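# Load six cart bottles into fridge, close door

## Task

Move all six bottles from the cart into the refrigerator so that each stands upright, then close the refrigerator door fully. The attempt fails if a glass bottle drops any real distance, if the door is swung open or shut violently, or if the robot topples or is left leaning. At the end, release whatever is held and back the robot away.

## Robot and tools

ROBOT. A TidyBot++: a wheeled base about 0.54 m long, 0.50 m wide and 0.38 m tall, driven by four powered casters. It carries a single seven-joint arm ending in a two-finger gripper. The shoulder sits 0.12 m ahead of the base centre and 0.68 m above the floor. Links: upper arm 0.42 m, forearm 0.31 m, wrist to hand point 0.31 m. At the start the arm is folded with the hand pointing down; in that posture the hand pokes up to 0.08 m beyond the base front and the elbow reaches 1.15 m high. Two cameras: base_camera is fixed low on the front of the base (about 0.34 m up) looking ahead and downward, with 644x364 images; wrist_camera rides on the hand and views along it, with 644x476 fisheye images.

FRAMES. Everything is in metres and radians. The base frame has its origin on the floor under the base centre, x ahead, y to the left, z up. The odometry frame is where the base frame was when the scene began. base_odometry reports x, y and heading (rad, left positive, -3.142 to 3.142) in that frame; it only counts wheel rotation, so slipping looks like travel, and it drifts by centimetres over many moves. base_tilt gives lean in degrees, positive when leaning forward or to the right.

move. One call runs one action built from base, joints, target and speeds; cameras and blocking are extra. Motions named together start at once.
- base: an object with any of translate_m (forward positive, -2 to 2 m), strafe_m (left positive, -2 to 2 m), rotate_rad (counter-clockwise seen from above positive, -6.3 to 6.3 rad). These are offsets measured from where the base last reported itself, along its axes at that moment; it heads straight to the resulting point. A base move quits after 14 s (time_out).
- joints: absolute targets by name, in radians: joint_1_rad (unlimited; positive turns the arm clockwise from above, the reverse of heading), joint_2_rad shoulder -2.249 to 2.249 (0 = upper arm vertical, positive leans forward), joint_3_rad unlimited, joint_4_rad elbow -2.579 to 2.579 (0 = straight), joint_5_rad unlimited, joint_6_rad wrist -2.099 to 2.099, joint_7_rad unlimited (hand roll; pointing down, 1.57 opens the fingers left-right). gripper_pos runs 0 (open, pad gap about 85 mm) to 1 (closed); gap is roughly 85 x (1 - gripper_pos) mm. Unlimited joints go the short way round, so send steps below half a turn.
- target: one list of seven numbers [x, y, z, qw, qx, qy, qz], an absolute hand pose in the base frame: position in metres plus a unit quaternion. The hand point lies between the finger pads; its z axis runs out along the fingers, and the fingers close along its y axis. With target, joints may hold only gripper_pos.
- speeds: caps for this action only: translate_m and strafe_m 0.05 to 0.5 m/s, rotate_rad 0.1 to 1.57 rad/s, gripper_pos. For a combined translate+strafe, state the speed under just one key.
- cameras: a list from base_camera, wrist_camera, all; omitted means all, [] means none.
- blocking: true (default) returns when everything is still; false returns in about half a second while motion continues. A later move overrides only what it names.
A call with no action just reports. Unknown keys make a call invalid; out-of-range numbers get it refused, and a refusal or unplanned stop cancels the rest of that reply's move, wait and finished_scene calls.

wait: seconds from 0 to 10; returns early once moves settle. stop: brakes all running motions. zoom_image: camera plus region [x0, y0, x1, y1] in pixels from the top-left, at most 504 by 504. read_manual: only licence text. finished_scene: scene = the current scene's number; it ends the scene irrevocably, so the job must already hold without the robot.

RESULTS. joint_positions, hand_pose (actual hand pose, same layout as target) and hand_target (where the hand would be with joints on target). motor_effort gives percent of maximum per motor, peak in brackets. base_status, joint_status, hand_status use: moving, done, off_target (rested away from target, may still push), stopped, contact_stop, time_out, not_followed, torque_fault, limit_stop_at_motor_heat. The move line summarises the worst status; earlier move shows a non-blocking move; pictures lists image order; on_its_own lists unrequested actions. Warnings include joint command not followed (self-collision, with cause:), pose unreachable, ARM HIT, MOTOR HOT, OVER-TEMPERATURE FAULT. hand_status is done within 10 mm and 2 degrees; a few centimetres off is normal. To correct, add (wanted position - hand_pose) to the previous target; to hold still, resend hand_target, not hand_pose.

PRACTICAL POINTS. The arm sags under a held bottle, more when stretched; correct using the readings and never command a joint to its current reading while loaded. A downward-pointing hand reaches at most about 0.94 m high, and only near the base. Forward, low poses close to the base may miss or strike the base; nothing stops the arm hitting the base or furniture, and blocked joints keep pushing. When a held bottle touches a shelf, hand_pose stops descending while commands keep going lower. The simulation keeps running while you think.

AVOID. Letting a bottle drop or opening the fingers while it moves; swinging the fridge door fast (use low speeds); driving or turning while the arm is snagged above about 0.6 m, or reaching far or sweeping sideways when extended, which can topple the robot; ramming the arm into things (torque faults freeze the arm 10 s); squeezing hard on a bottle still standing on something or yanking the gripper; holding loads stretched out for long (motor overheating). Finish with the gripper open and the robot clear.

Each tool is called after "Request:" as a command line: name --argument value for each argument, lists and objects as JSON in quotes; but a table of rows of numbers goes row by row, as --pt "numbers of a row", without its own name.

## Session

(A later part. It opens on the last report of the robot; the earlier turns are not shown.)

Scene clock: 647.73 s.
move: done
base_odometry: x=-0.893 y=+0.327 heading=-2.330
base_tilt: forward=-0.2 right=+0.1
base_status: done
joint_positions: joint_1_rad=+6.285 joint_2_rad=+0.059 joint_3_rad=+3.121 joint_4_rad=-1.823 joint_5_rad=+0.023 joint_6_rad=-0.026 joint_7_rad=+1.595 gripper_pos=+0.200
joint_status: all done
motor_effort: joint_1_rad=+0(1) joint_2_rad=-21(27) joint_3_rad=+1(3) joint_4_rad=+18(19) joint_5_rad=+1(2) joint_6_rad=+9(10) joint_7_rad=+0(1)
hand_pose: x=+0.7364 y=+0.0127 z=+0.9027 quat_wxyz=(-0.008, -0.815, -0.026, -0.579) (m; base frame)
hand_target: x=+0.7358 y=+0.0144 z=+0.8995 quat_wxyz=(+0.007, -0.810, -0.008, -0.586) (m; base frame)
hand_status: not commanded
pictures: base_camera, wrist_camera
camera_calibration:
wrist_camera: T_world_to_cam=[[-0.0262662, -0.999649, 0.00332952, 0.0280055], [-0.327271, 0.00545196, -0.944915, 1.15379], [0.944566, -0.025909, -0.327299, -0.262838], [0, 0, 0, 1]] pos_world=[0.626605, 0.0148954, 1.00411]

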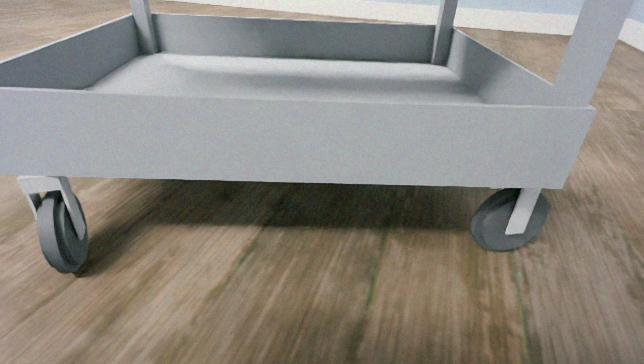

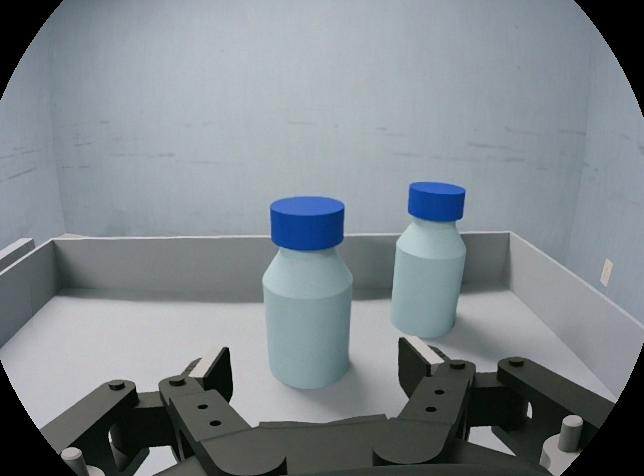

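Request:
move --base '{"translate_m":0.2,"strafe_m":0.0065}' --speeds '{"translate_m":0.3}' --cameras '["wrist_camera"]'

Scene clock: 654.07 s.
move: done
base_odometry: x=-1.026 y=+0.177 heading=-2.330
base_tilt: forward=-0.2 right=+0.1
base_status: done
joint_positions: joint_1_rad=+6.285 joint_2_rad=+0.057 joint_3_rad=+3.121 joint_4_rad=-1.824 joint_5_rad=+0.023 joint_6_rad=-0.021 joint_7_rad=+1.595 gripper_pos=+0.200
joint_status: not commanded
motor_effort: joint_1_rad=+0(1) joint_2_rad=-19(24) joint_3_rad=+1(1) joint_4_rad=+17(18) joint_5_rad=+1(2) joint_6_rad=+9(9) joint_7_rad=+0(1)
hand_pose: x=+0.7363 y=+0.0127 z=+0.9052 quat_wxyz=(-0.008, -0.813, -0.026, -0.581) (m; base frame)
hand_target: x=+0.7358 y=+0.0144 z=+0.8995 quat_wxyz=(+0.007, -0.810, -0.008, -0.586) (m; base frame)
hand_status: not commanded
pictures: wrist_camera
camera_calibration:
wrist_camera: T_world_to_cam=[[-0.0261875, -0.999652, 0.00304432, 0.0282354], [-0.321026, 0.00552566, -0.947054, 1.15346], [0.946708, -0.0257783, -0.321059, -0.269125], [0, 0, 0, 1]] pos_world=[0.625814, 0.0149143, 1.0059]

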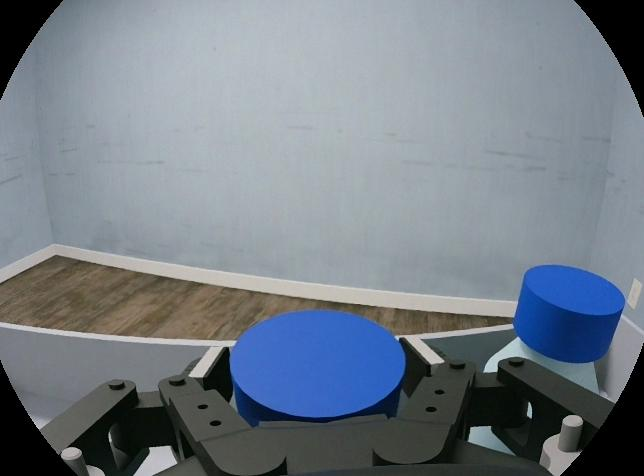

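Request:
move --base '{"translate_m":0.006}' --cameras '[]'

Request:
move --joints '{"gripper_pos":1}' --cameras '[]'

Request:
move --joints '{"joint_2_rad":-0.07,"joint_4_rad":-1.32,"joint_6_rad":-0.62}' --cameras '[]'

Request:
move --base '{"translate_m":-0.34}' --cameras '["wrist_camera"]'

Request:
move --base '{"translate_m":0.427,"strafe_m":0.814,"rotate_rad":1.258}' --speeds '{"rotate_rad":1.0}' --cameras '[]'

Request:
move --base '{"translate_m":0.478,"strafe_m":-0.224}' --joints '{"joint_2_rad":0.40,"joint_4_rad":-0.68,"joint_6_rad":-0.77}' --cameras '["wrist_camera"]'

Scene clock: 666.23 s.
move: done
base_odometry: x=-1.031 y=+0.173 heading=-2.330
base_tilt: forward=-0.2 right=+0.1
base_status: done
joint_positions: joint_1_rad=+6.285 joint_2_rad=+0.056 joint_3_rad=+3.121 joint_4_rad=-1.824 joint_5_rad=+0.023 joint_6_rad=-0.020 joint_7_rad=+1.595 gripper_pos=+0.200
joint_status: not commanded
motor_effort: joint_1_rad=+0(1) joint_2_rad=-22(24) joint_3_rad=+1(2) joint_4_rad=+18(18) joint_5_rad=+1(1) joint_6_rad=+9(9) joint_7_rad=+0(1)
hand_pose: x=+0.7363 y=+0.0128 z=+0.9055 quat_wxyz=(-0.008, -0.813, -0.026, -0.582) (m; base frame)
hand_target: x=+0.7358 y=+0.0144 z=+0.8995 quat_wxyz=(+0.007, -0.810, -0.008, -0.586) (m; base frame)
hand_status: not commanded
pictures: none
No camera images: "cameras" was empty.

Scene clock: 667.23 s.
move: off_target
base_odometry: x=-1.031 y=+0.173 heading=-2.330
base_tilt: forward=-0.2 right=+0.1
base_status: not commanded
joint_positions: joint_1_rad=+6.285 joint_2_rad=+0.056 joint_3_rad=+3.121 joint_4_rad=-1.824 joint_5_rad=+0.023 joint_6_rad=-0.019 joint_7_rad=+1.595 gripper_pos=+0.424
joint_status: gripper_pos off_target (ended at +0.424, target +1.000)
motor_effort: joint_1_rad=+0(1) joint_2_rad=-21(22) joint_3_rad=+1(2) joint_4_rad=+18(18) joint_5_rad=+2(2) joint_6_rad=+9(9) joint_7_rad=+1(1)
hand_pose: x=+0.7364 y=+0.0128 z=+0.9059 quat_wxyz=(-0.008, -0.813, -0.026, -0.582) (m; base frame)
hand_target: x=+0.7358 y=+0.0144 z=+0.8995 quat_wxyz=(+0.007, -0.810, -0.008, -0.586) (m; base frame)
hand_status: not commanded
pictures: none
No camera images: "cameras" was empty.

Scene clock: 669.27 s.
move: off_target
base_odometry: x=-1.031 y=+0.173 heading=-2.330
base_tilt: forward=-0.2 right=+0.1
base_status: not commanded
joint_positions: joint_1_rad=+6.285 joint_2_rad=-0.042 joint_3_rad=+3.121 joint_4_rad=-1.390 joint_5_rad=+0.023 joint_6_rad=-0.586 joint_7_rad=+1.595 gripper_pos=+0.424
joint_status: joint_4_rad off_target (ended at -1.390, target -1.320); the others done
motor_effort: joint_1_rad=+0(1) joint_2_rad=-22(29) joint_3_rad=+1(1) joint_4_rad=+22(24) joint_5_rad=+2(2) joint_6_rad=+12(14) joint_7_rad=+0(1)
hand_pose: x=+0.6988 y=+0.0089 z=+1.0608 quat_wxyz=(-0.012, -0.823, -0.022, -0.568) (m; base frame)
hand_target: x=+0.6849 y=+0.0142 z=+1.1089 quat_wxyz=(+0.006, -0.805, -0.009, -0.594) (m; base frame)
hand_status: not commanded
pictures: none
No camera images: "cameras" was empty.

Scene clock: 671.23 s.
move: done
base_odometry: x=-0.796 y=+0.419 heading=-2.330
base_tilt: forward=-0.2 right=+0.1
base_status: done
joint_positions: joint_1_rad=+6.285 joint_2_rad=-0.059 joint_3_rad=+3.121 joint_4_rad=-1.389 joint_5_rad=+0.023 joint_6_rad=-0.595 joint_7_rad=+1.595 gripper_pos=+0.424
joint_status: not commanded
motor_effort: joint_1_rad=+0(4) joint_2_rad=-22(28) joint_3_rad=+1(4) joint_4_rad=+22(23) joint_5_rad=+1(2) joint_6_rad=+13(14) joint_7_rad=+1(1)
hand_pose: x=+0.6913 y=+0.0085 z=+1.0688 quat_wxyz=(-0.013, -0.820, -0.022, -0.571) (m; base frame)
hand_target: x=+0.6849 y=+0.0142 z=+1.1089 quat_wxyz=(+0.006, -0.805, -0.009, -0.594) (m; base frame)
hand_status: not commanded
pictures: wrist_camera
camera_calibration:
wrist_camera: T_world_to_cam=[[-0.0393417, -0.999201, 0.00710071, 0.0271102], [-0.343321, 0.00684337, -0.939193, 1.301], [0.938394, -0.0393873, -0.343316, -0.144396], [0, 0, 0, 1]] pos_world=[0.583226, 0.0124979, 1.17212]

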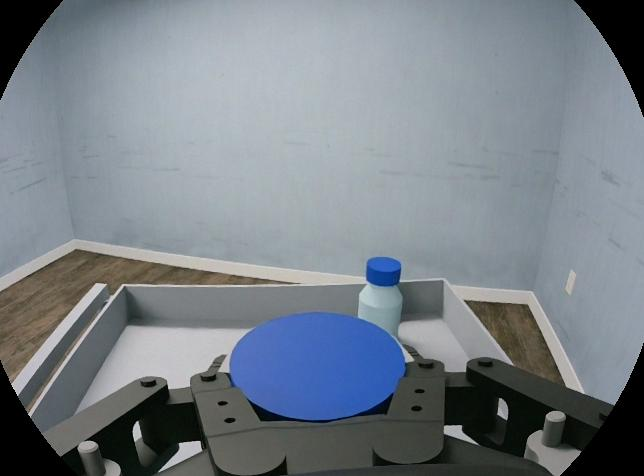

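Scene clock: 674.57 s.
move: done
base_odometry: x=-0.500 y=-0.451 heading=-1.071
base_tilt: forward=-0.2 right=+0.1
base_status: done
joint_positions: joint_1_rad=+6.287 joint_2_rad=-0.053 joint_3_rad=+3.121 joint_4_rad=-1.389 joint_5_rad=+0.023 joint_6_rad=-0.595 joint_7_rad=+1.595 gripper_pos=+0.424
joint_status: not commanded
motor_effort: joint_1_rad=+0(5) joint_2_rad=-21(25) joint_3_rad=+1(4) joint_4_rad=+22(23) joint_5_rad=+1(2) joint_6_rad=+13(13) joint_7_rad=+0(1)
hand_pose: x=+0.6933 y=+0.0079 z=+1.0658 quat_wxyz=(-0.013, -0.822, -0.022, -0.569) (m; base frame)
hand_target: x=+0.6849 y=+0.0142 z=+1.1089 quat_wxyz=(+0.006, -0.805, -0.009, -0.594) (m; base frame)
hand_status: not commanded
pictures: none
No camera images: "cameras" was empty.

Scene clock: 676.97 s.
move: off_target
base_odometry: x=-0.467 y=-0.978 heading=-1.070
base_tilt: forward=-0.2 right=+0.1
base_status: done
joint_positions: joint_1_rad=+6.286 joint_2_rad=+0.423 joint_3_rad=+3.120 joint_4_rad=-0.758 joint_5_rad=+0.023 joint_6_rad=-0.738 joint_7_rad=+1.595 gripper_pos=+0.424
joint_status: joint_4_rad off_target (ended at -0.758, target -0.680); the others done
motor_effort: joint_1_rad=+0(2) joint_2_rad=-37(43) joint_3_rad=+0(3) joint_4_rad=+21(23) joint_5_rad=+1(2) joint_6_rad=+12(15) joint_7_rad=+1(1)
hand_pose: x=+0.8750 y=+0.0053 z=+1.0787 quat_wxyz=(-0.010, -0.819, -0.016, -0.574) (m; base frame)
hand_target: x=+0.8590 y=+0.0123 z=+1.1319 quat_wxyz=(+0.010, -0.799, -0.005, -0.602) (m; base frame)
hand_status: not commanded
pictures: wrist_camera
camera_calibration:
wrist_camera: T_world_to_cam=[[-0.044993, -0.998979, -0.00418038, 0.0481508], [-0.337998, 0.0191607, -0.940952, 1.3705], [0.940071, -0.0409233, -0.338515, -0.320163], [0, 0, 0, 1]] pos_world=[0.766368, 0.00873988, 1.18139]

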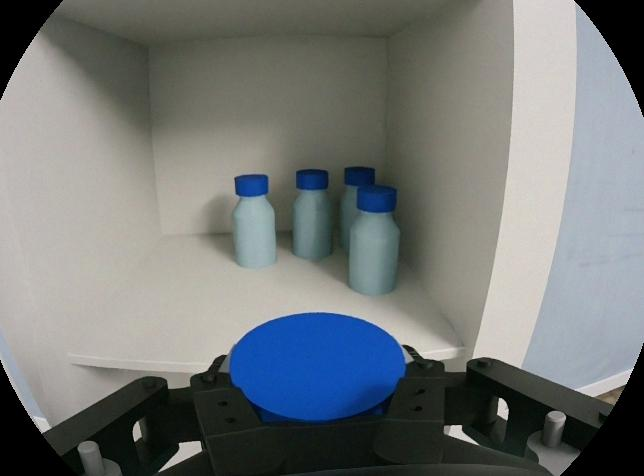

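Request:
move --base '{"translate_m":0.35,"strafe_m":0.013}' --speeds '{"translate_m":0.3}' --cameras '["wrist_camera"]'

Request:
move --joints '{"joint_2_rad":0.53,"joint_6_rad":-0.68}' --cameras '[]'

Request:
move --joints '{"joint_2_rad":0.555,"joint_6_rad":-0.67}' --cameras '["wrist_camera"]'

Scene clock: 720.47 s.
move: done
base_odometry: x=-0.288 y=-1.279 heading=-1.071
base_tilt: forward=-0.2 right=+0.1
base_status: done
joint_positions: joint_1_rad=+6.286 joint_2_rad=+0.424 joint_3_rad=+3.120 joint_4_rad=-0.754 joint_5_rad=+0.023 joint_6_rad=-0.741 joint_7_rad=+1.595 gripper_pos=+0.424
joint_status: not commanded
motor_effort: joint_1_rad=+0(2) joint_2_rad=-37(43) joint_3_rad=+0(2) joint_4_rad=+21(22) joint_5_rad=+1(2) joint_6_rad=+12(13) joint_7_rad=+0(1)
hand_pose: x=+0.8749 y=+0.0053 z=+1.0794 quat_wxyz=(-0.010, -0.819, -0.016, -0.574) (m; base frame)
hand_target: x=+0.8590 y=+0.0123 z=+1.1319 quat_wxyz=(+0.010, -0.799, -0.005, -0.602) (m; base frame)
hand_status: not commanded
pictures: wrist_camera
camera_calibration:
wrist_camera: T_world_to_cam=[[-0.0450009, -0.998978, -0.0042298, 0.048216], [-0.337979, 0.0192091, -0.940958, 1.37113], [0.940077, -0.0409144, -0.338498, -0.31985], [0, 0, 0, 1]] pos_world=[0.766266, 0.00874211, 1.18211]

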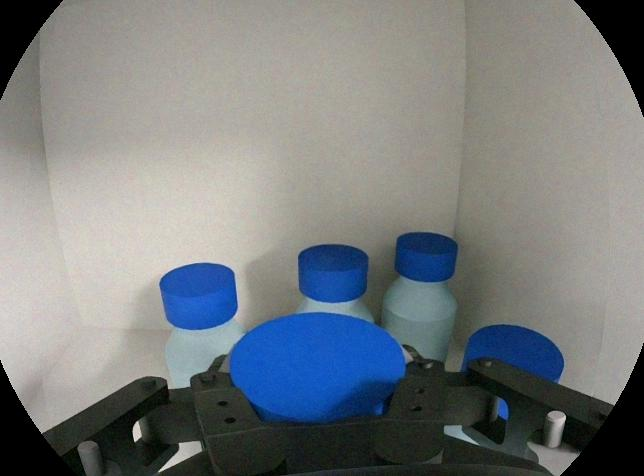

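Scene clock: 721.47 s.
move: done
base_odometry: x=-0.288 y=-1.279 heading=-1.070
base_tilt: forward=-0.2 right=+0.1
base_status: not commanded
joint_positions: joint_1_rad=+6.286 joint_2_rad=+0.505 joint_3_rad=+3.120 joint_4_rad=-0.732 joint_5_rad=+0.023 joint_6_rad=-0.708 joint_7_rad=+1.595 gripper_pos=+0.426
joint_status: all done
motor_effort: joint_1_rad=+0(1) joint_2_rad=-36(39) joint_3_rad=+0(1) joint_4_rad=+18(21) joint_5_rad=+0(3) joint_6_rad=+10(13) joint_7_rad=+1(1)
hand_pose: x=+0.9091 y=+0.0053 z=+1.0393 quat_wxyz=(-0.009, -0.826, -0.016, -0.563) (m; base frame)
hand_target: x=+0.9211 y=+0.0122 z=+1.0583 quat_wxyz=(+0.010, -0.810, -0.004, -0.586) (m; base frame)
hand_status: not commanded
pictures: none
No camera images: "cameras" was empty.

Scene clock: 722.07 s.
move: done
base_odometry: x=-0.288 y=-1.279 heading=-1.070
base_tilt: forward=-0.2 right=+0.1
base_status: not commanded
joint_positions: joint_1_rad=+6.286 joint_2_rad=+0.513 joint_3_rad=+3.120 joint_4_rad=-0.725 joint_5_rad=+0.023 joint_6_rad=-0.703 joint_7_rad=+1.595 gripper_pos=+0.426
joint_status: all done
motor_effort: joint_1_rad=+0(0) joint_2_rad=-34(37) joint_3_rad=+0(0) joint_4_rad=+17(19) joint_5_rad=+1(2) joint_6_rad=+8(10) joint_7_rad=+0(1)
hand_pose: x=+0.9126 y=+0.0052 z=+1.0390 quat_wxyz=(-0.009, -0.825, -0.016, -0.565) (m; base frame)
hand_target: x=+0.9312 y=+0.0122 z=+1.0411 quat_wxyz=(+0.010, -0.815, -0.004, -0.580) (m; base frame)
hand_status: not commanded
pictures: wrist_camera
camera_calibration:
wrist_camera: T_world_to_cam=[[-0.0448737, -0.998983, -0.00445911, 0.0497847], [-0.35783, 0.0202406, -0.933567, 1.35625], [0.932708, -0.040297, -0.358374, -0.341613], [0, 0, 0, 1]] pos_world=[0.806166, 0.00851672, 1.14395]

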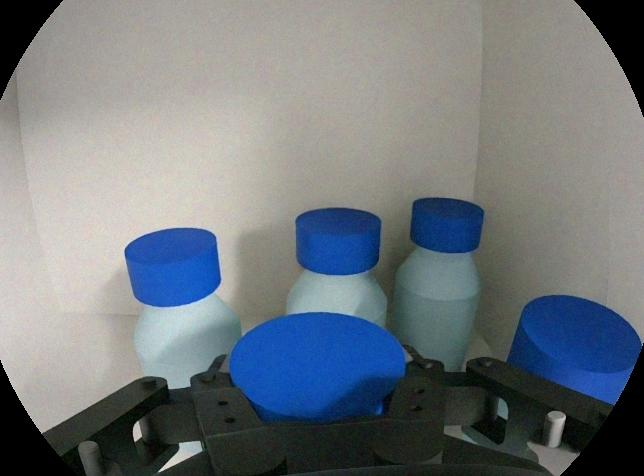

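Request:
move --joints '{"gripper_pos":0.2}' --cameras '["wrist_camera"]'

Request:
move --base '{"translate_m":-0.35}' --cameras '["wrist_camera"]'

Scene clock: 727.30 s.
move: done
base_odometry: x=-0.288 y=-1.279 heading=-1.070
base_tilt: forward=-0.2 right=+0.1
base_status: not commanded
joint_positions: joint_1_rad=+6.286 joint_2_rad=+0.515 joint_3_rad=+3.120 joint_4_rad=-0.725 joint_5_rad=+0.023 joint_6_rad=-0.703 joint_7_rad=+1.595 gripper_pos=+0.200
joint_status: all done
motor_effort: joint_1_rad=+0(1) joint_2_rad=-34(35) joint_3_rad=+1(1) joint_4_rad=+17(18) joint_5_rad=+1(2) joint_6_rad=+9(10) joint_7_rad=+1(1)
hand_pose: x=+0.9131 y=+0.0052 z=+1.0377 quat_wxyz=(-0.009, -0.825, -0.016, -0.564) (m; base frame)
hand_target: x=+0.9312 y=+0.0122 z=+1.0411 quat_wxyz=(+0.010, -0.815, -0.004, -0.580) (m; base frame)
hand_status: not commanded
pictures: wrist_camera
camera_calibration:
wrist_camera: T_world_to_cam=[[-0.0448815, -0.998983, -0.00439295, 0.0497419], [-0.359339, 0.0202468, -0.932988, 1.35603], [0.932127, -0.0402953, -0.359882, -0.340541], [0, 0, 0, 1]] pos_world=[0.806934, 0.0085138, 1.14282]

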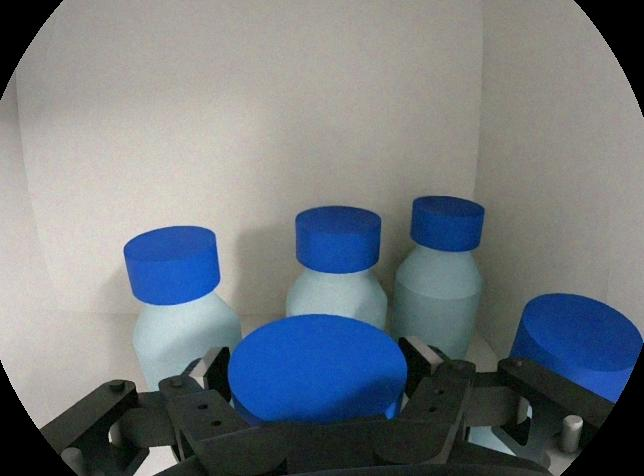

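Scene clock: 729.33 s.
move: done
base_odometry: x=-0.456 y=-0.972 heading=-1.071
base_tilt: forward=-0.2 right=+0.1
base_status: done
joint_positions: joint_1_rad=+6.286 joint_2_rad=+0.536 joint_3_rad=+3.120 joint_4_rad=-0.722 joint_5_rad=+0.023 joint_6_rad=-0.702 joint_7_rad=+1.595 gripper_pos=+0.200
joint_status: not commanded
motor_effort: joint_1_rad=+0(4) joint_2_rad=-36(41) joint_3_rad=+0(2) joint_4_rad=+17(19) joint_5_rad=+1(2) joint_6_rad=+9(9) joint_7_rad=+0(1)
hand_pose: x=+0.9208 y=+0.0055 z=+1.0222 quat_wxyz=(-0.009, -0.830, -0.017, -0.557) (m; base frame)
hand_target: x=+0.9312 y=+0.0122 z=+1.0411 quat_wxyz=(+0.010, -0.815, -0.004, -0.580) (m; base frame)
hand_status: not commanded
pictures: wrist_camera
camera_calibration:
wrist_camera: T_world_to_cam=[[-0.0446409, -0.998997, -0.00362544, 0.0492633], [-0.376405, 0.0201813, -0.926235, 1.35314], [0.925379, -0.0399833, -0.376928, -0.329578], [0, 0, 0, 1]] pos_world=[0.81651, 0.00872825, 1.12927]

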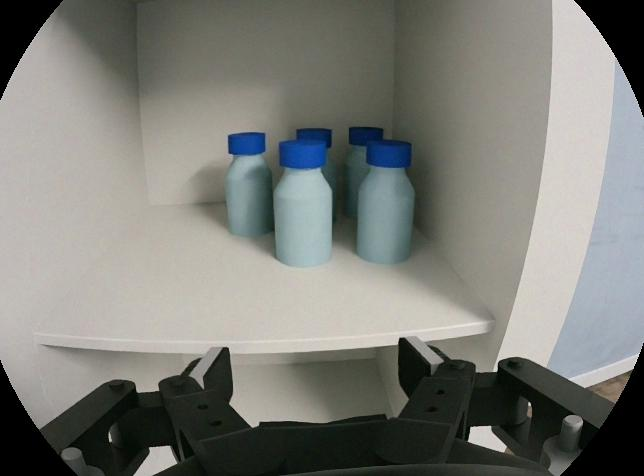

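Request:
move --base '{"translate_m":-0.479,"strafe_m":0.212}' --joints '{"joint_2_rad":-0.07,"joint_4_rad":-1.5,"joint_6_rad":-0.4}' --cameras '[]'

Request:
wait --seconds 0 --cameras '[]'

Scene clock: 743.47 s.
move: done
base_odometry: x=-0.500 y=-0.450 heading=-1.070
base_tilt: forward=-0.2 right=+0.1
base_status: done
joint_positions: joint_1_rad=+6.286 joint_2_rad=-0.068 joint_3_rad=+3.120 joint_4_rad=-1.468 joint_5_rad=+0.023 joint_6_rad=-0.444 joint_7_rad=+1.595 gripper_pos=+0.200
joint_status: all done
motor_effort: joint_1_rad=-1(3) joint_2_rad=-18(40) joint_3_rad=+1(1) joint_4_rad=+18(19) joint_5_rad=+2(2) joint_6_rad=+9(10) joint_7_rad=+0(1)
hand_pose: x=+0.6995 y=+0.0096 z=+1.0711 quat_wxyz=(-0.012, -0.796, -0.023, -0.604) (m; base frame)
hand_target: x=+0.7013 y=+0.0145 z=+1.0658 quat_wxyz=(+0.006, -0.793, -0.009, -0.610) (m; base frame)
hand_status: not commanded
pictures: none
No camera images: "cameras" was empty.

Scene clock: 743.47 s.
base_odometry: x=-0.500 y=-0.450 heading=-1.070
base_tilt: forward=-0.2 right=+0.1
base_status: done
joint_positions: joint_1_rad=+6.286 joint_2_rad=-0.068 joint_3_rad=+3.120 joint_4_rad=-1.468 joint_5_rad=+0.023 joint_6_rad=-0.444 joint_7_rad=+1.595 gripper_pos=+0.200
joint_status: all done
motor_effort: joint_1_rad=-1(3) joint_2_rad=-18(40) joint_3_rad=+1(1) joint_4_rad=+18(19) joint_5_rad=+2(2) joint_6_rad=+9(10) joint_7_rad=+0(1)
hand_pose: x=+0.6995 y=+0.0096 z=+1.0711 quat_wxyz=(-0.012, -0.796, -0.023, -0.604) (m; base frame)
hand_target: x=+0.7013 y=+0.0145 z=+1.0658 quat_wxyz=(+0.006, -0.793, -0.009, -0.610) (m; base frame)
hand_status: not commanded
pictures: none
No camera images: "cameras" was empty.

Request:
move --base '{"translate_m":-1.027,"strafe_m":0.122,"rotate_rad":-1.26}' --cameras '["wrist_camera"]'

Request:
move --base '{"translate_m":0.2}' --joints '{"joint_2_rad":0.06,"joint_4_rad":-1.85,"joint_6_rad":0.02,"gripper_pos":0.2}' --cameras '["wrist_camera"]'

Scene clock: 752.93 s.
move: done
base_odometry: x=-0.885 y=+0.510 heading=-2.331
base_tilt: forward=-0.2 right=+0.1
base_status: done
joint_positions: joint_1_rad=+6.285 joint_2_rad=-0.068 joint_3_rad=+3.119 joint_4_rad=-1.469 joint_5_rad=+0.023 joint_6_rad=-0.441 joint_7_rad=+1.595 gripper_pos=+0.200
joint_status: not commanded
motor_effort: joint_1_rad=+0(2) joint_2_rad=-17(21) joint_3_rad=+0(3) joint_4_rad=+18(19) joint_5_rad=+1(2) joint_6_rad=+9(10) joint_7_rad=+0(1)
hand_pose: x=+0.6999 y=+0.0114 z=+1.0710 quat_wxyz=(-0.011, -0.796, -0.024, -0.605) (m; base frame)
hand_target: x=+0.7013 y=+0.0145 z=+1.0658 quat_wxyz=(+0.006, -0.793, -0.009, -0.610) (m; base frame)
hand_status: not commanded
pictures: wrist_camera
camera_calibration:
wrist_camera: T_world_to_cam=[[-0.0335454, -0.999432, 0.00337206, 0.0301935], [-0.264746, 0.00563253, -0.964302, 1.2779], [0.963734, -0.0332406, -0.264785, -0.253616], [0, 0, 0, 1]] pos_world=[0.583751, 0.0145481, 1.16503]

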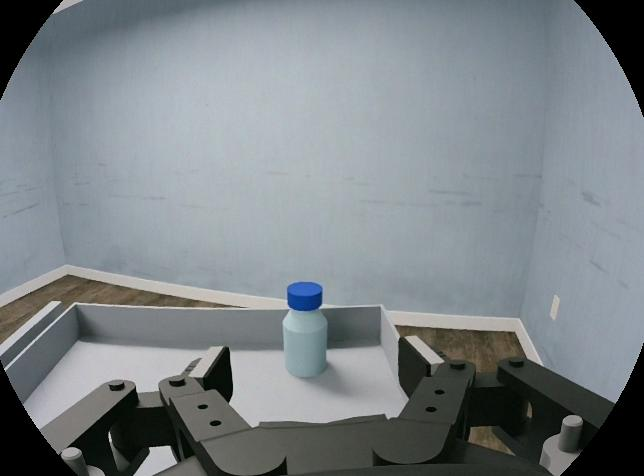

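Scene clock: 754.70 s.
move: done
base_odometry: x=-1.024 y=+0.365 heading=-2.332
base_tilt: forward=-0.2 right=+0.1
base_status: done
joint_positions: joint_1_rad=+6.285 joint_2_rad=+0.059 joint_3_rad=+3.119 joint_4_rad=-1.823 joint_5_rad=+0.023 joint_6_rad=-0.026 joint_7_rad=+1.595 gripper_pos=+0.200
joint_status: all done
motor_effort: joint_1_rad=-1(1) joint_2_rad=-21(27) joint_3_rad=+0(2) joint_4_rad=+18(20) joint_5_rad=+1(2) joint_6_rad=+9(10) joint_7_rad=+0(1)
hand_pose: x=+0.7364 y=+0.0141 z=+0.9028 quat_wxyz=(-0.007, -0.815, -0.027, -0.579) (m; base frame)
hand_target: x=+0.7358 y=+0.0144 z=+0.8995 quat_wxyz=(+0.007, -0.810, -0.008, -0.586) (m; base frame)
hand_status: not commanded
pictures: wrist_camera
camera_calibration:
wrist_camera: T_world_to_cam=[[-0.0240746, -0.999705, 0.00308837, 0.0279587], [-0.327201, 0.00496038, -0.944942, 1.1538], [0.944648, -0.0237597, -0.327224, -0.262886], [0, 0, 0, 1]] pos_world=[0.62653, 0.0159811, 1.00416]

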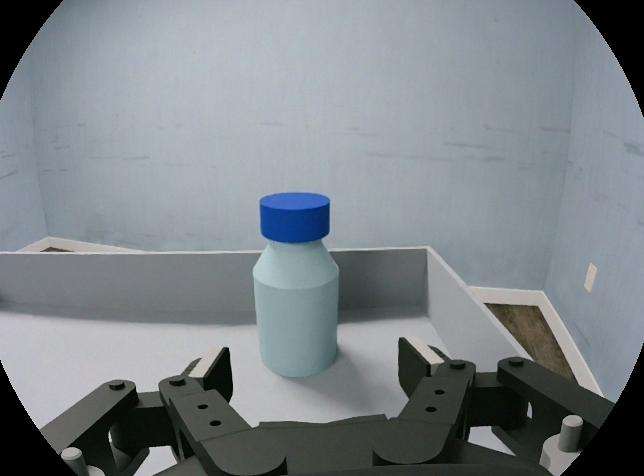

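Request:
move --base '{"translate_m":0.218,"strafe_m":0.02}' --speeds '{"translate_m":0.3}' --cameras '["wrist_camera"]'

Scene clock: 764.63 s.
move: done
base_odometry: x=-1.160 y=+0.193 heading=-2.332
base_tilt: forward=-0.2 right=+0.1
base_status: done
joint_positions: joint_1_rad=+6.285 joint_2_rad=+0.057 joint_3_rad=+3.119 joint_4_rad=-1.824 joint_5_rad=+0.023 joint_6_rad=-0.021 joint_7_rad=+1.595 gripper_pos=+0.200
joint_status: not commanded
motor_effort: joint_1_rad=+0(1) joint_2_rad=-21(24) joint_3_rad=+1(1) joint_4_rad=+18(18) joint_5_rad=+1(1) joint_6_rad=+9(9) joint_7_rad=+0(1)
hand_pose: x=+0.7364 y=+0.0141 z=+0.9050 quat_wxyz=(-0.007, -0.813, -0.027, -0.581) (m; base frame)
hand_target: x=+0.7358 y=+0.0144 z=+0.8995 quat_wxyz=(+0.007, -0.810, -0.008, -0.586) (m; base frame)
hand_status: not commanded
pictures: wrist_camera
camera_calibration:
wrist_camera: T_world_to_cam=[[-0.0239931, -0.999708, 0.00281389, 0.0281827], [-0.321344, 0.00504691, -0.946949, 1.15342], [0.946659, -0.0236245, -0.321371, -0.268941], [0, 0, 0, 1]] pos_world=[0.625916, 0.0159997, 1.00572]

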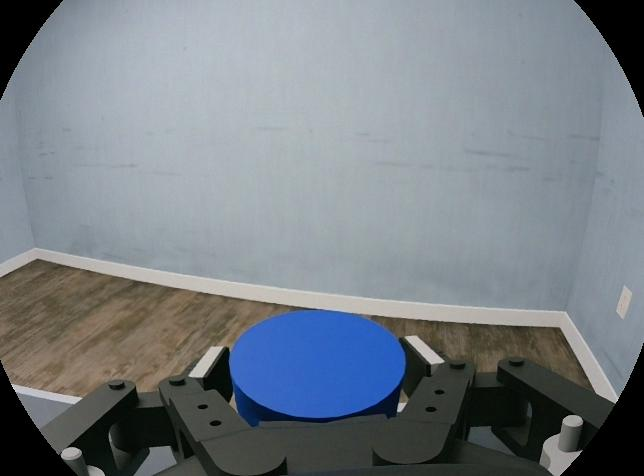

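Request:
move --joints '{"gripper_pos":1}' --cameras '["wrist_camera"]'

Request:
move --joints '{"joint_2_rad":-0.07,"joint_4_rad":-1.32,"joint_6_rad":-0.62}' --cameras '["wrist_camera"]'

Scene clock: 768.90 s.
move: off_target
base_odometry: x=-1.160 y=+0.193 heading=-2.332
base_tilt: forward=-0.2 right=+0.1
base_status: not commanded
joint_positions: joint_1_rad=+6.285 joint_2_rad=+0.057 joint_3_rad=+3.119 joint_4_rad=-1.824 joint_5_rad=+0.023 joint_6_rad=-0.020 joint_7_rad=+1.595 gripper_pos=+0.426
joint_status: gripper_pos off_target (ended at +0.426, target +1.000)
motor_effort: joint_1_rad=+0(0) joint_2_rad=-20(21) joint_3_rad=+1(1) joint_4_rad=+17(18) joint_5_rad=+1(3) joint_6_rad=+9(10) joint_7_rad=+1(1)
hand_pose: x=+0.7364 y=+0.0141 z=+0.9052 quat_wxyz=(-0.007, -0.813, -0.027, -0.581) (m; base frame)
hand_target: x=+0.7358 y=+0.0144 z=+0.8995 quat_wxyz=(+0.007, -0.810, -0.008, -0.586) (m; base frame)
hand_status: not commanded
pictures: wrist_camera
camera_calibration:
wrist_camera: T_world_to_cam=[[-0.0239801, -0.999709, 0.00277977, 0.028211], [-0.320736, 0.00505988, -0.947155, 1.15333], [0.946865, -0.0236045, -0.320764, -0.269644], [0, 0, 0, 1]] pos_world=[0.625907, 0.0160022, 1.00581]

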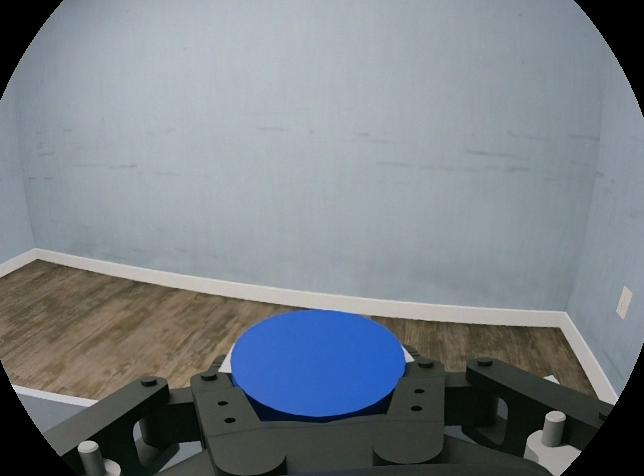

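Scene clock: 770.97 s.
move: off_target
base_odometry: x=-1.160 y=+0.193 heading=-2.332
base_tilt: forward=-0.2 right=+0.1
base_status: not commanded
joint_positions: joint_1_rad=+6.285 joint_2_rad=-0.039 joint_3_rad=+3.119 joint_4_rad=-1.394 joint_5_rad=+0.023 joint_6_rad=-0.588 joint_7_rad=+1.595 gripper_pos=+0.426
joint_status: joint_4_rad off_target (ended at -1.393, target -1.320); the others done
motor_effort: joint_1_rad=-1(1) joint_2_rad=-22(29) joint_3_rad=+0(1) joint_4_rad=+22(25) joint_5_rad=+1(2) joint_6_rad=+13(15) joint_7_rad=+0(1)
hand_pose: x=+0.6993 y=+0.0102 z=+1.0568 quat_wxyz=(-0.012, -0.825, -0.023, -0.564) (m; base frame)
hand_target: x=+0.6849 y=+0.0142 z=+1.1089 quat_wxyz=(+0.006, -0.805, -0.009, -0.594) (m; base frame)
hand_status: not commanded
pictures: wrist_camera
camera_calibration:
wrist_camera: T_world_to_cam=[[-0.0363283, -0.99931, 0.00770542, 0.0264278], [-0.35951, 0.00587433, -0.933123, 1.29731], [0.932434, -0.0366689, -0.359476, -0.134817], [0, 0, 0, 1]] pos_world=[0.593065, 0.0138451, 1.16189]

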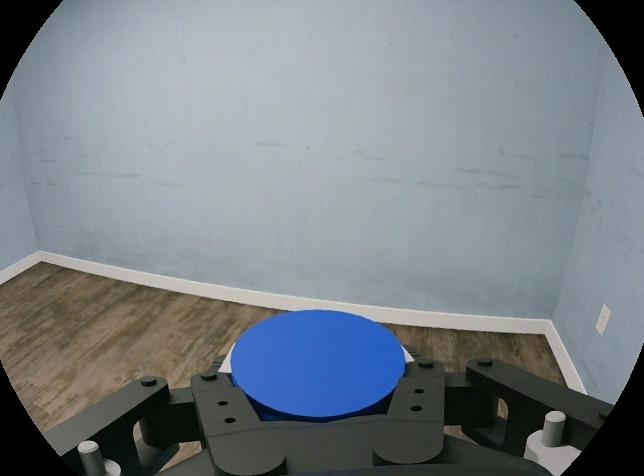

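Request:
move --base '{"translate_m":-0.38}' --cameras '[]'

Request:
move --base '{"translate_m":0.39,"strafe_m":0.921,"rotate_rad":1.26}' --speeds '{"rotate_rad":1.0}' --cameras '[]'

Request:
move --base '{"translate_m":0.478,"strafe_m":-0.09}' --joints '{"joint_2_rad":0.4,"joint_4_rad":-0.68,"joint_6_rad":-0.77}' --cameras '["wrist_camera"]'

Scene clock: 784.37 s.
move: done
base_odometry: x=-0.897 y=+0.469 heading=-2.332
base_tilt: forward=-0.2 right=+0.1
base_status: done
joint_positions: joint_1_rad=+6.285 joint_2_rad=-0.055 joint_3_rad=+3.119 joint_4_rad=-1.392 joint_5_rad=+0.023 joint_6_rad=-0.597 joint_7_rad=+1.595 gripper_pos=+0.426
joint_status: not commanded
motor_effort: joint_1_rad=+0(4) joint_2_rad=-21(29) joint_3_rad=+1(4) joint_4_rad=+22(24) joint_5_rad=+1(2) joint_6_rad=+13(14) joint_7_rad=+0(1)
hand_pose: x=+0.6925 y=+0.0096 z=+1.0637 quat_wxyz=(-0.012, -0.823, -0.023, -0.567) (m; base frame)
hand_target: x=+0.6849 y=+0.0142 z=+1.1089 quat_wxyz=(+0.006, -0.805, -0.009, -0.594) (m; base frame)
hand_status: not commanded
pictures: none
No camera images: "cameras" was empty.

Scene clock: 787.83 s.
move: done
base_odometry: x=-0.500 y=-0.449 heading=-1.072
base_tilt: forward=-0.2 right=+0.1
base_status: done
joint_positions: joint_1_rad=+6.286 joint_2_rad=-0.046 joint_3_rad=+3.120 joint_4_rad=-1.392 joint_5_rad=+0.022 joint_6_rad=-0.597 joint_7_rad=+1.595 gripper_pos=+0.426
joint_status: not commanded
motor_effort: joint_1_rad=+0(5) joint_2_rad=-22(27) joint_3_rad=+1(4) joint_4_rad=+22(23) joint_5_rad=+1(3) joint_6_rad=+13(14) joint_7_rad=+0(1)
hand_pose: x=+0.6957 y=+0.0082 z=+1.0588 quat_wxyz=(-0.013, -0.825, -0.022, -0.564) (m; base frame)
hand_target: x=+0.6849 y=+0.0142 z=+1.1089 quat_wxyz=(+0.006, -0.805, -0.009, -0.594) (m; base frame)
hand_status: not commanded
pictures: none
No camera images: "cameras" was empty.

Scene clock: 790.13 s.
move: off_target
base_odometry: x=-0.350 y=-0.912 heading=-1.071
base_tilt: forward=-0.2 right=+0.1
base_status: done
joint_positions: joint_1_rad=+6.286 joint_2_rad=+0.429 joint_3_rad=+3.120 joint_4_rad=-0.761 joint_5_rad=+0.022 joint_6_rad=-0.741 joint_7_rad=+1.595 gripper_pos=+0.426
joint_status: joint_4_rad off_target (ended at -0.761, target -0.680); the others done
motor_effort: joint_1_rad=+0(1) joint_2_rad=-39(44) joint_3_rad=+0(2) joint_4_rad=+21(24) joint_5_rad=+1(2) joint_6_rad=+13(15) joint_7_rad=+0(1)
hand_pose: x=+0.8772 y=+0.0054 z=+1.0712 quat_wxyz=(-0.010, -0.822, -0.017, -0.569) (m; base frame)
hand_target: x=+0.8590 y=+0.0123 z=+1.1319 quat_wxyz=(+0.010, -0.799, -0.005, -0.602) (m; base frame)
hand_status: not commanded
pictures: wrist_camera
camera_calibration:
wrist_camera: T_world_to_cam=[[-0.0448349, -0.998987, -0.00379475, 0.0477897], [-0.34945, 0.0192418, -0.936757, 1.36976], [0.935882, -0.0406733, -0.349959, -0.308833], [0, 0, 0, 1]] pos_world=[0.769835, 0.0088235, 1.17523]

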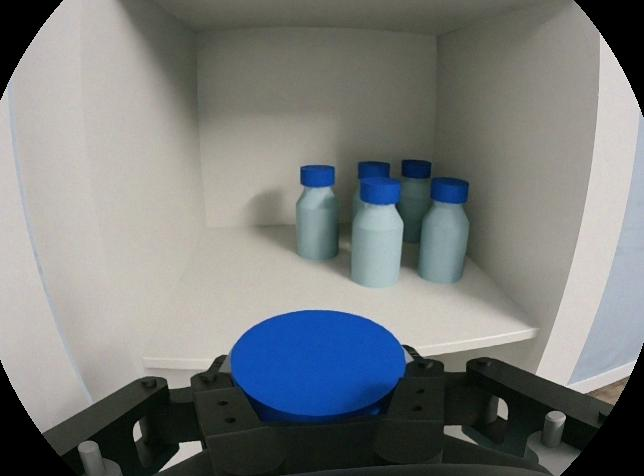

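Request:
move --base '{"translate_m":0.35,"strafe_m":0.01}' --speeds '{"translate_m":0.3}' --cameras '["wrist_camera"]'

Request:
move --joints '{"joint_2_rad":0.53,"joint_6_rad":-0.68}' --cameras '[]'

Request:
move --joints '{"joint_2_rad":0.555,"joint_6_rad":-0.67}' --cameras '["wrist_camera"]'

Scene clock: 805.90 s.
move: done
base_odometry: x=-0.173 y=-1.215 heading=-1.071
base_tilt: forward=-0.2 right=+0.1
base_status: done
joint_positions: joint_1_rad=+6.286 joint_2_rad=+0.429 joint_3_rad=+3.120 joint_4_rad=-0.758 joint_5_rad=+0.022 joint_6_rad=-0.743 joint_7_rad=+1.595 gripper_pos=+0.426
joint_status: not commanded
motor_effort: joint_1_rad=+0(1) joint_2_rad=-39(43) joint_3_rad=+0(1) joint_4_rad=+22(23) joint_5_rad=+1(2) joint_6_rad=+13(14) joint_7_rad=+0(1)
hand_pose: x=+0.8767 y=+0.0054 z=+1.0725 quat_wxyz=(-0.010, -0.822, -0.017, -0.569) (m; base frame)
hand_target: x=+0.8590 y=+0.0123 z=+1.1319 quat_wxyz=(+0.010, -0.799, -0.005, -0.602) (m; base frame)
hand_status: not commanded
pictures: wrist_camera
camera_calibration:
wrist_camera: T_world_to_cam=[[-0.0448973, -0.998984, -0.00385863, 0.0478679], [-0.348773, 0.0192941, -0.937009, 1.37051], [0.936131, -0.0407233, -0.349285, -0.308907], [0, 0, 0, 1]] pos_world=[0.769323, 0.00879675, 1.17647]

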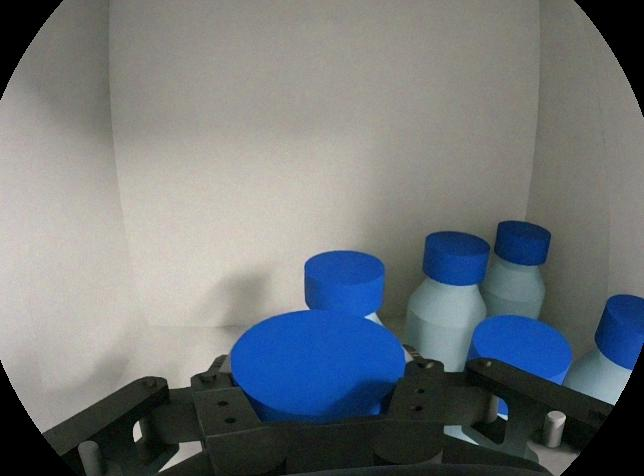

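Scene clock: 806.90 s.
move: done
base_odometry: x=-0.174 y=-1.215 heading=-1.071
base_tilt: forward=-0.2 right=+0.1
base_status: not commanded
joint_positions: joint_1_rad=+6.286 joint_2_rad=+0.504 joint_3_rad=+3.120 joint_4_rad=-0.733 joint_5_rad=+0.022 joint_6_rad=-0.709 joint_7_rad=+1.595 gripper_pos=+0.427
joint_status: all done
motor_effort: joint_1_rad=+0(1) joint_2_rad=-36(39) joint_3_rad=+0(1) joint_4_rad=+18(21) joint_5_rad=+1(2) joint_6_rad=+10(13) joint_7_rad=+0(1)
hand_pose: x=+0.9085 y=+0.0053 z=+1.0392 quat_wxyz=(-0.009, -0.827, -0.016, -0.563) (m; base frame)
hand_target: x=+0.9211 y=+0.0122 z=+1.0583 quat_wxyz=(+0.010, -0.810, -0.004, -0.586) (m; base frame)
hand_status: not commanded
pictures: none
No camera images: "cameras" was empty.

Scene clock: 807.50 s.
move: done
base_odometry: x=-0.174 y=-1.215 heading=-1.071
base_tilt: forward=-0.2 right=+0.1
base_status: not commanded
joint_positions: joint_1_rad=+6.286 joint_2_rad=+0.512 joint_3_rad=+3.120 joint_4_rad=-0.725 joint_5_rad=+0.022 joint_6_rad=-0.704 joint_7_rad=+1.595 gripper_pos=+0.427
joint_status: all done
motor_effort: joint_1_rad=+0(1) joint_2_rad=-34(36) joint_3_rad=+0(0) joint_4_rad=+17(18) joint_5_rad=+1(2) joint_6_rad=+9(10) joint_7_rad=+0(1)
hand_pose: x=+0.9121 y=+0.0053 z=+1.0389 quat_wxyz=(-0.009, -0.825, -0.016, -0.565) (m; base frame)
hand_target: x=+0.9312 y=+0.0122 z=+1.0411 quat_wxyz=(+0.010, -0.815, -0.004, -0.580) (m; base frame)
hand_status: not commanded
pictures: wrist_camera
camera_calibration:
wrist_camera: T_world_to_cam=[[-0.0448135, -0.998985, -0.0044824, 0.0497775], [-0.35872, 0.0202791, -0.933225, 1.3565], [0.932369, -0.0402131, -0.359264, -0.340017], [0, 0, 0, 1]] pos_world=[0.805856, 0.00854512, 1.14399]

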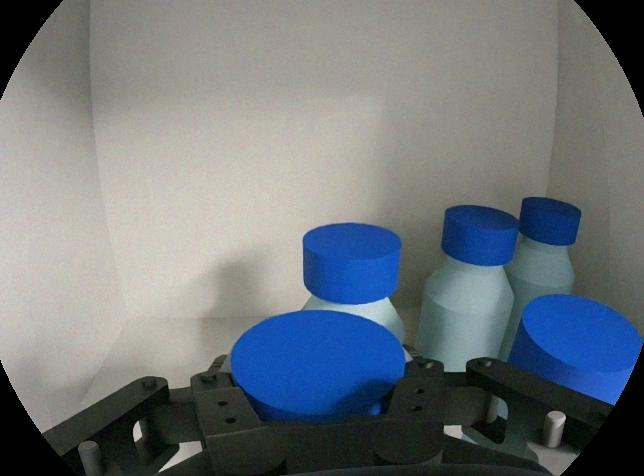

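Request:
move --joints '{"gripper_pos":0.2}' --cameras '[]'

Request:
move --base '{"translate_m":-0.45}' --cameras '["wrist_camera"]'

Scene clock: 811.83 s.
move: done
base_odometry: x=-0.174 y=-1.215 heading=-1.071
base_tilt: forward=-0.2 right=+0.1
base_status: not commanded
joint_positions: joint_1_rad=+6.286 joint_2_rad=+0.515 joint_3_rad=+3.120 joint_4_rad=-0.725 joint_5_rad=+0.022 joint_6_rad=-0.704 joint_7_rad=+1.595 gripper_pos=+0.200
joint_status: all done
motor_effort: joint_1_rad=+1(1) joint_2_rad=-35(36) joint_3_rad=+0(0) joint_4_rad=+17(19) joint_5_rad=+1(2) joint_6_rad=+9(11) joint_7_rad=+0(1)
hand_pose: x=+0.9133 y=+0.0053 z=+1.0364 quat_wxyz=(-0.009, -0.826, -0.016, -0.563) (m; base frame)
hand_target: x=+0.9312 y=+0.0122 z=+1.0411 quat_wxyz=(+0.010, -0.815, -0.004, -0.580) (m; base frame)
hand_status: not commanded
pictures: none
No camera images: "cameras" was empty.

Scene clock: 814.10 s.
move: done
base_odometry: x=-0.389 y=-0.820 heading=-1.072
base_tilt: forward=-0.2 right=+0.1
base_status: done
joint_positions: joint_1_rad=+6.286 joint_2_rad=+0.537 joint_3_rad=+3.120 joint_4_rad=-0.723 joint_5_rad=+0.022 joint_6_rad=-0.703 joint_7_rad=+1.595 gripper_pos=+0.200
joint_status: not commanded
motor_effort: joint_1_rad=-1(5) joint_2_rad=-37(40) joint_3_rad=+0(2) joint_4_rad=+17(19) joint_5_rad=+1(2) joint_6_rad=+9(9) joint_7_rad=+1(1)
hand_pose: x=+0.9208 y=+0.0052 z=+1.0211 quat_wxyz=(-0.009, -0.831, -0.016, -0.556) (m; base frame)
hand_target: x=+0.9312 y=+0.0122 z=+1.0411 quat_wxyz=(+0.010, -0.815, -0.004, -0.580) (m; base frame)
hand_status: not commanded
pictures: wrist_camera
camera_calibration:
wrist_camera: T_world_to_cam=[[-0.0450077, -0.99898, -0.00353181, 0.0492249], [-0.378528, 0.0203257, -0.925366, 1.35317], [0.924495, -0.0403118, -0.379057, -0.32705], [0, 0, 0, 1]] pos_world=[0.816785, 0.00848671, 1.12838]

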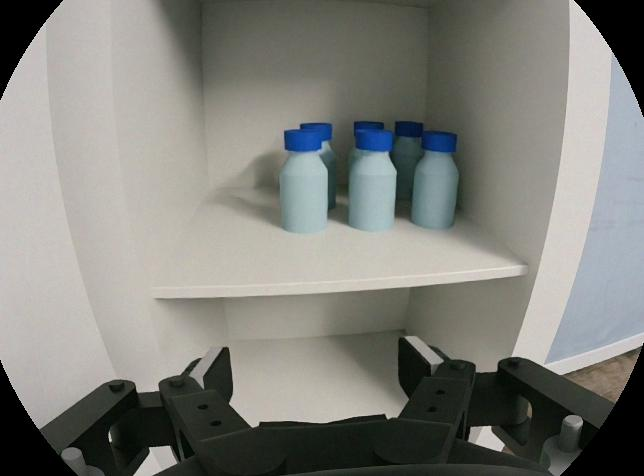

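Request:
move --base '{"translate_m":-0.374,"strafe_m":0.191}' --joints '{"joint_1_rad":0,"joint_2_rad":0,"joint_3_rad":3.12,"joint_4_rad":-1.84,"joint_5_rad":0,"joint_6_rad":0.36,"joint_7_rad":1.57,"gripper_pos":0}' --cameras '[]'

Request:
move --base '{"translate_m":0.14,"strafe_m":0.778,"rotate_rad":-1.908}' --cameras '[]'

Request:
move --base '{"translate_m":-0.684,"strafe_m":0.466}' --cameras '[]'

Request:
move --base '{"translate_m":-0.093,"strafe_m":0.455}' --cameras '["all"]'

Scene clock: 849.43 s.
move: done
base_odometry: x=-0.400 y=-0.400 heading=-1.071
base_tilt: forward=-0.2 right=+0.1
base_status: done
joint_positions: joint_1_rad=+6.286 joint_2_rad=+0.021 joint_3_rad=+3.120 joint_4_rad=-1.808 joint_5_rad=+0.022 joint_6_rad=+0.314 joint_7_rad=+1.595 gripper_pos=+0.000
joint_status: all done
motor_effort: joint_1_rad=+0(2) joint_2_rad=-20(39) joint_3_rad=+1(2) joint_4_rad=+18(19) joint_5_rad=+1(2) joint_6_rad=+9(11) joint_7_rad=+1(1)
hand_pose: x=+0.7421 y=+0.0150 z=+1.0400 quat_wxyz=(-0.007, -0.686, -0.024, -0.727) (m; base frame)
hand_target: x=+0.7316 y=+0.0146 z=+1.0472 quat_wxyz=(+0.008, -0.674, -0.007, -0.738) (m; base frame)
hand_status: not commanded
pictures: none
No camera images: "cameras" was empty.

Scene clock: 852.63 s.
move: done
base_odometry: x=+0.350 y=-0.150 heading=-2.981
base_tilt: forward=-0.2 right=+0.1
base_status: done
joint_positions: joint_1_rad=+6.286 joint_2_rad=+0.006 joint_3_rad=+3.122 joint_4_rad=-1.810 joint_5_rad=+0.022 joint_6_rad=+0.319 joint_7_rad=+1.595 gripper_pos=+0.000
joint_status: not commanded
motor_effort: joint_1_rad=+0(2) joint_2_rad=-20(23) joint_3_rad=+1(2) joint_4_rad=+18(18) joint_5_rad=+1(2) joint_6_rad=+9(10) joint_7_rad=+0(1)
hand_pose: x=+0.7366 y=+0.0139 z=+1.0490 quat_wxyz=(-0.008, -0.680, -0.024, -0.732) (m; base frame)
hand_target: x=+0.7316 y=+0.0146 z=+1.0472 quat_wxyz=(+0.008, -0.674, -0.007, -0.738) (m; base frame)
hand_status: not commanded
pictures: none
No camera images: "cameras" was empty.

Scene clock: 855.50 s.
move: done
base_odometry: x=+1.100 y=-0.500 heading=-2.980
base_tilt: forward=-0.2 right=+0.1
base_status: done
joint_positions: joint_1_rad=+6.286 joint_2_rad=+0.004 joint_3_rad=+3.122 joint_4_rad=-1.811 joint_5_rad=+0.022 joint_6_rad=+0.321 joint_7_rad=+1.595 gripper_pos=+0.000
joint_status: not commanded
motor_effort: joint_1_rad=+0(2) joint_2_rad=-19(22) joint_3_rad=+0(2) joint_4_rad=+18(18) joint_5_rad=+1(2) joint_6_rad=+9(10) joint_7_rad=+1(1)
hand_pose: x=+0.7356 y=+0.0138 z=+1.0508 quat_wxyz=(-0.008, -0.679, -0.024, -0.734) (m; base frame)
hand_target: x=+0.7316 y=+0.0146 z=+1.0472 quat_wxyz=(+0.008, -0.674, -0.007, -0.738) (m; base frame)
hand_status: not commanded
pictures: none
No camera images: "cameras" was empty.

Scene clock: 857.73 s.
move: done
base_odometry: x=+1.265 y=-0.934 heading=-2.979
base_tilt: forward=-0.2 right=+0.1
base_status: done
joint_positions: joint_1_rad=+6.284 joint_2_rad=+0.004 joint_3_rad=+3.119 joint_4_rad=-1.811 joint_5_rad=+0.022 joint_6_rad=+0.321 joint_7_rad=+1.595 gripper_pos=+0.000
joint_status: not commanded
motor_effort: joint_1_rad=+0(2) joint_2_rad=-19(21) joint_3_rad=+1(3) joint_4_rad=+18(18) joint_5_rad=+1(2) joint_6_rad=+9(10) joint_7_rad=+0(1)
hand_pose: x=+0.7355 y=+0.0170 z=+1.0508 quat_wxyz=(-0.006, -0.679, -0.025, -0.734) (m; base frame)
hand_target: x=+0.7316 y=+0.0146 z=+1.0472 quat_wxyz=(+0.008, -0.674, -0.007, -0.738) (m; base frame)
hand_status: not commanded
pictures: base_camera, wrist_camera
camera_calibration:
wrist_camera: T_world_to_cam=[[-0.0138206, -0.999794, -0.0148901, 0.04176], [0.0803791, 0.0137325, -0.99667, 1.04783], [0.996669, -0.0149714, 0.0801727, -0.680021], [0, 0, 0, 1]] pos_world=[0.594109, 0.0171812, 1.09948]

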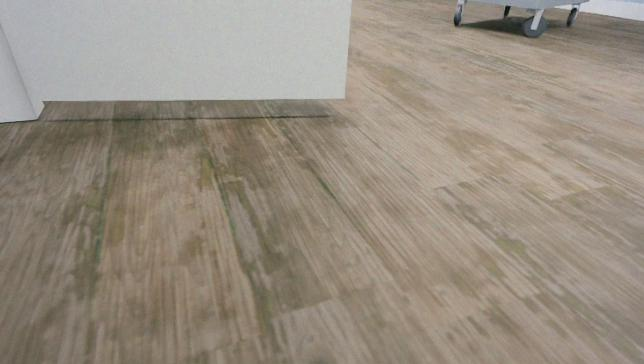

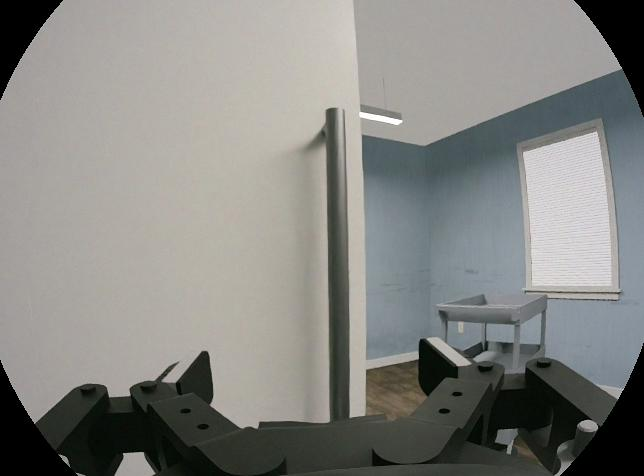

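Request:
move --base '{"translate_m":0.15,"strafe_m":-0.026}' --speeds '{"translate_m":0.3}' --cameras '["wrist_camera"]'

Scene clock: 865.50 s.
move: done
base_odometry: x=+1.113 y=-0.933 heading=-2.979
base_tilt: forward=-0.2 right=+0.1
base_status: done
joint_positions: joint_1_rad=+6.284 joint_2_rad=+0.003 joint_3_rad=+3.119 joint_4_rad=-1.811 joint_5_rad=+0.022 joint_6_rad=+0.321 joint_7_rad=+1.595 gripper_pos=+0.000
joint_status: not commanded
motor_effort: joint_1_rad=+0(1) joint_2_rad=-20(23) joint_3_rad=+1(1) joint_4_rad=+18(19) joint_5_rad=+1(2) joint_6_rad=+9(10) joint_7_rad=+1(1)
hand_pose: x=+0.7352 y=+0.0170 z=+1.0510 quat_wxyz=(-0.006, -0.679, -0.025, -0.734) (m; base frame)
hand_target: x=+0.7316 y=+0.0146 z=+1.0472 quat_wxyz=(+0.008, -0.674, -0.007, -0.738) (m; base frame)
hand_status: not commanded
pictures: wrist_camera
camera_calibration:
wrist_camera: T_world_to_cam=[[-0.0137992, -0.999794, -0.0149017, 0.0417587], [0.0809269, 0.0137375, -0.996625, 1.04755], [0.996625, -0.0149585, 0.0807207, -0.68035], [0, 0, 0, 1]] pos_world=[0.593854, 0.0171824, 1.09956]

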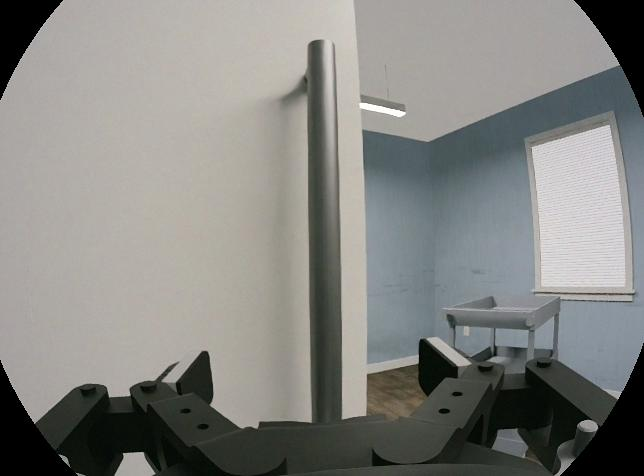

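Request:
move --base '{"translate_m":0.13,"strafe_m":-0.004}' --speeds '{"translate_m":0.2}' --cameras '["wrist_camera"]'

Scene clock: 873.77 s.
move: done
base_odometry: x=+0.983 y=-0.950 heading=-2.979
base_tilt: forward=-0.2 right=+0.1
base_status: done
joint_positions: joint_1_rad=+6.284 joint_2_rad=+0.001 joint_3_rad=+3.119 joint_4_rad=-1.811 joint_5_rad=+0.022 joint_6_rad=+0.322 joint_7_rad=+1.595 gripper_pos=+0.000
joint_status: not commanded
motor_effort: joint_1_rad=+0(2) joint_2_rad=-19(23) joint_3_rad=+1(2) joint_4_rad=+18(19) joint_5_rad=+1(2) joint_6_rad=+9(10) joint_7_rad=+1(1)
hand_pose: x=+0.7343 y=+0.0170 z=+1.0525 quat_wxyz=(-0.006, -0.678, -0.025, -0.735) (m; base frame)
hand_target: x=+0.7316 y=+0.0146 z=+1.0472 quat_wxyz=(+0.008, -0.674, -0.007, -0.738) (m; base frame)
hand_status: not commanded
pictures: wrist_camera
camera_calibration:
wrist_camera: T_world_to_cam=[[-0.0137556, -0.999794, -0.0149375, 0.0417761], [0.083483, 0.0137385, -0.996414, 1.04703], [0.996414, -0.0149533, 0.0832768, -0.682071], [0, 0, 0, 1]] pos_world=[0.592791, 0.0171837, 1.1007]

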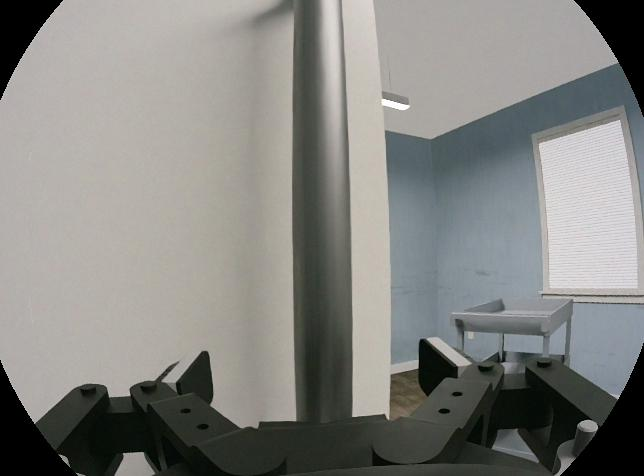

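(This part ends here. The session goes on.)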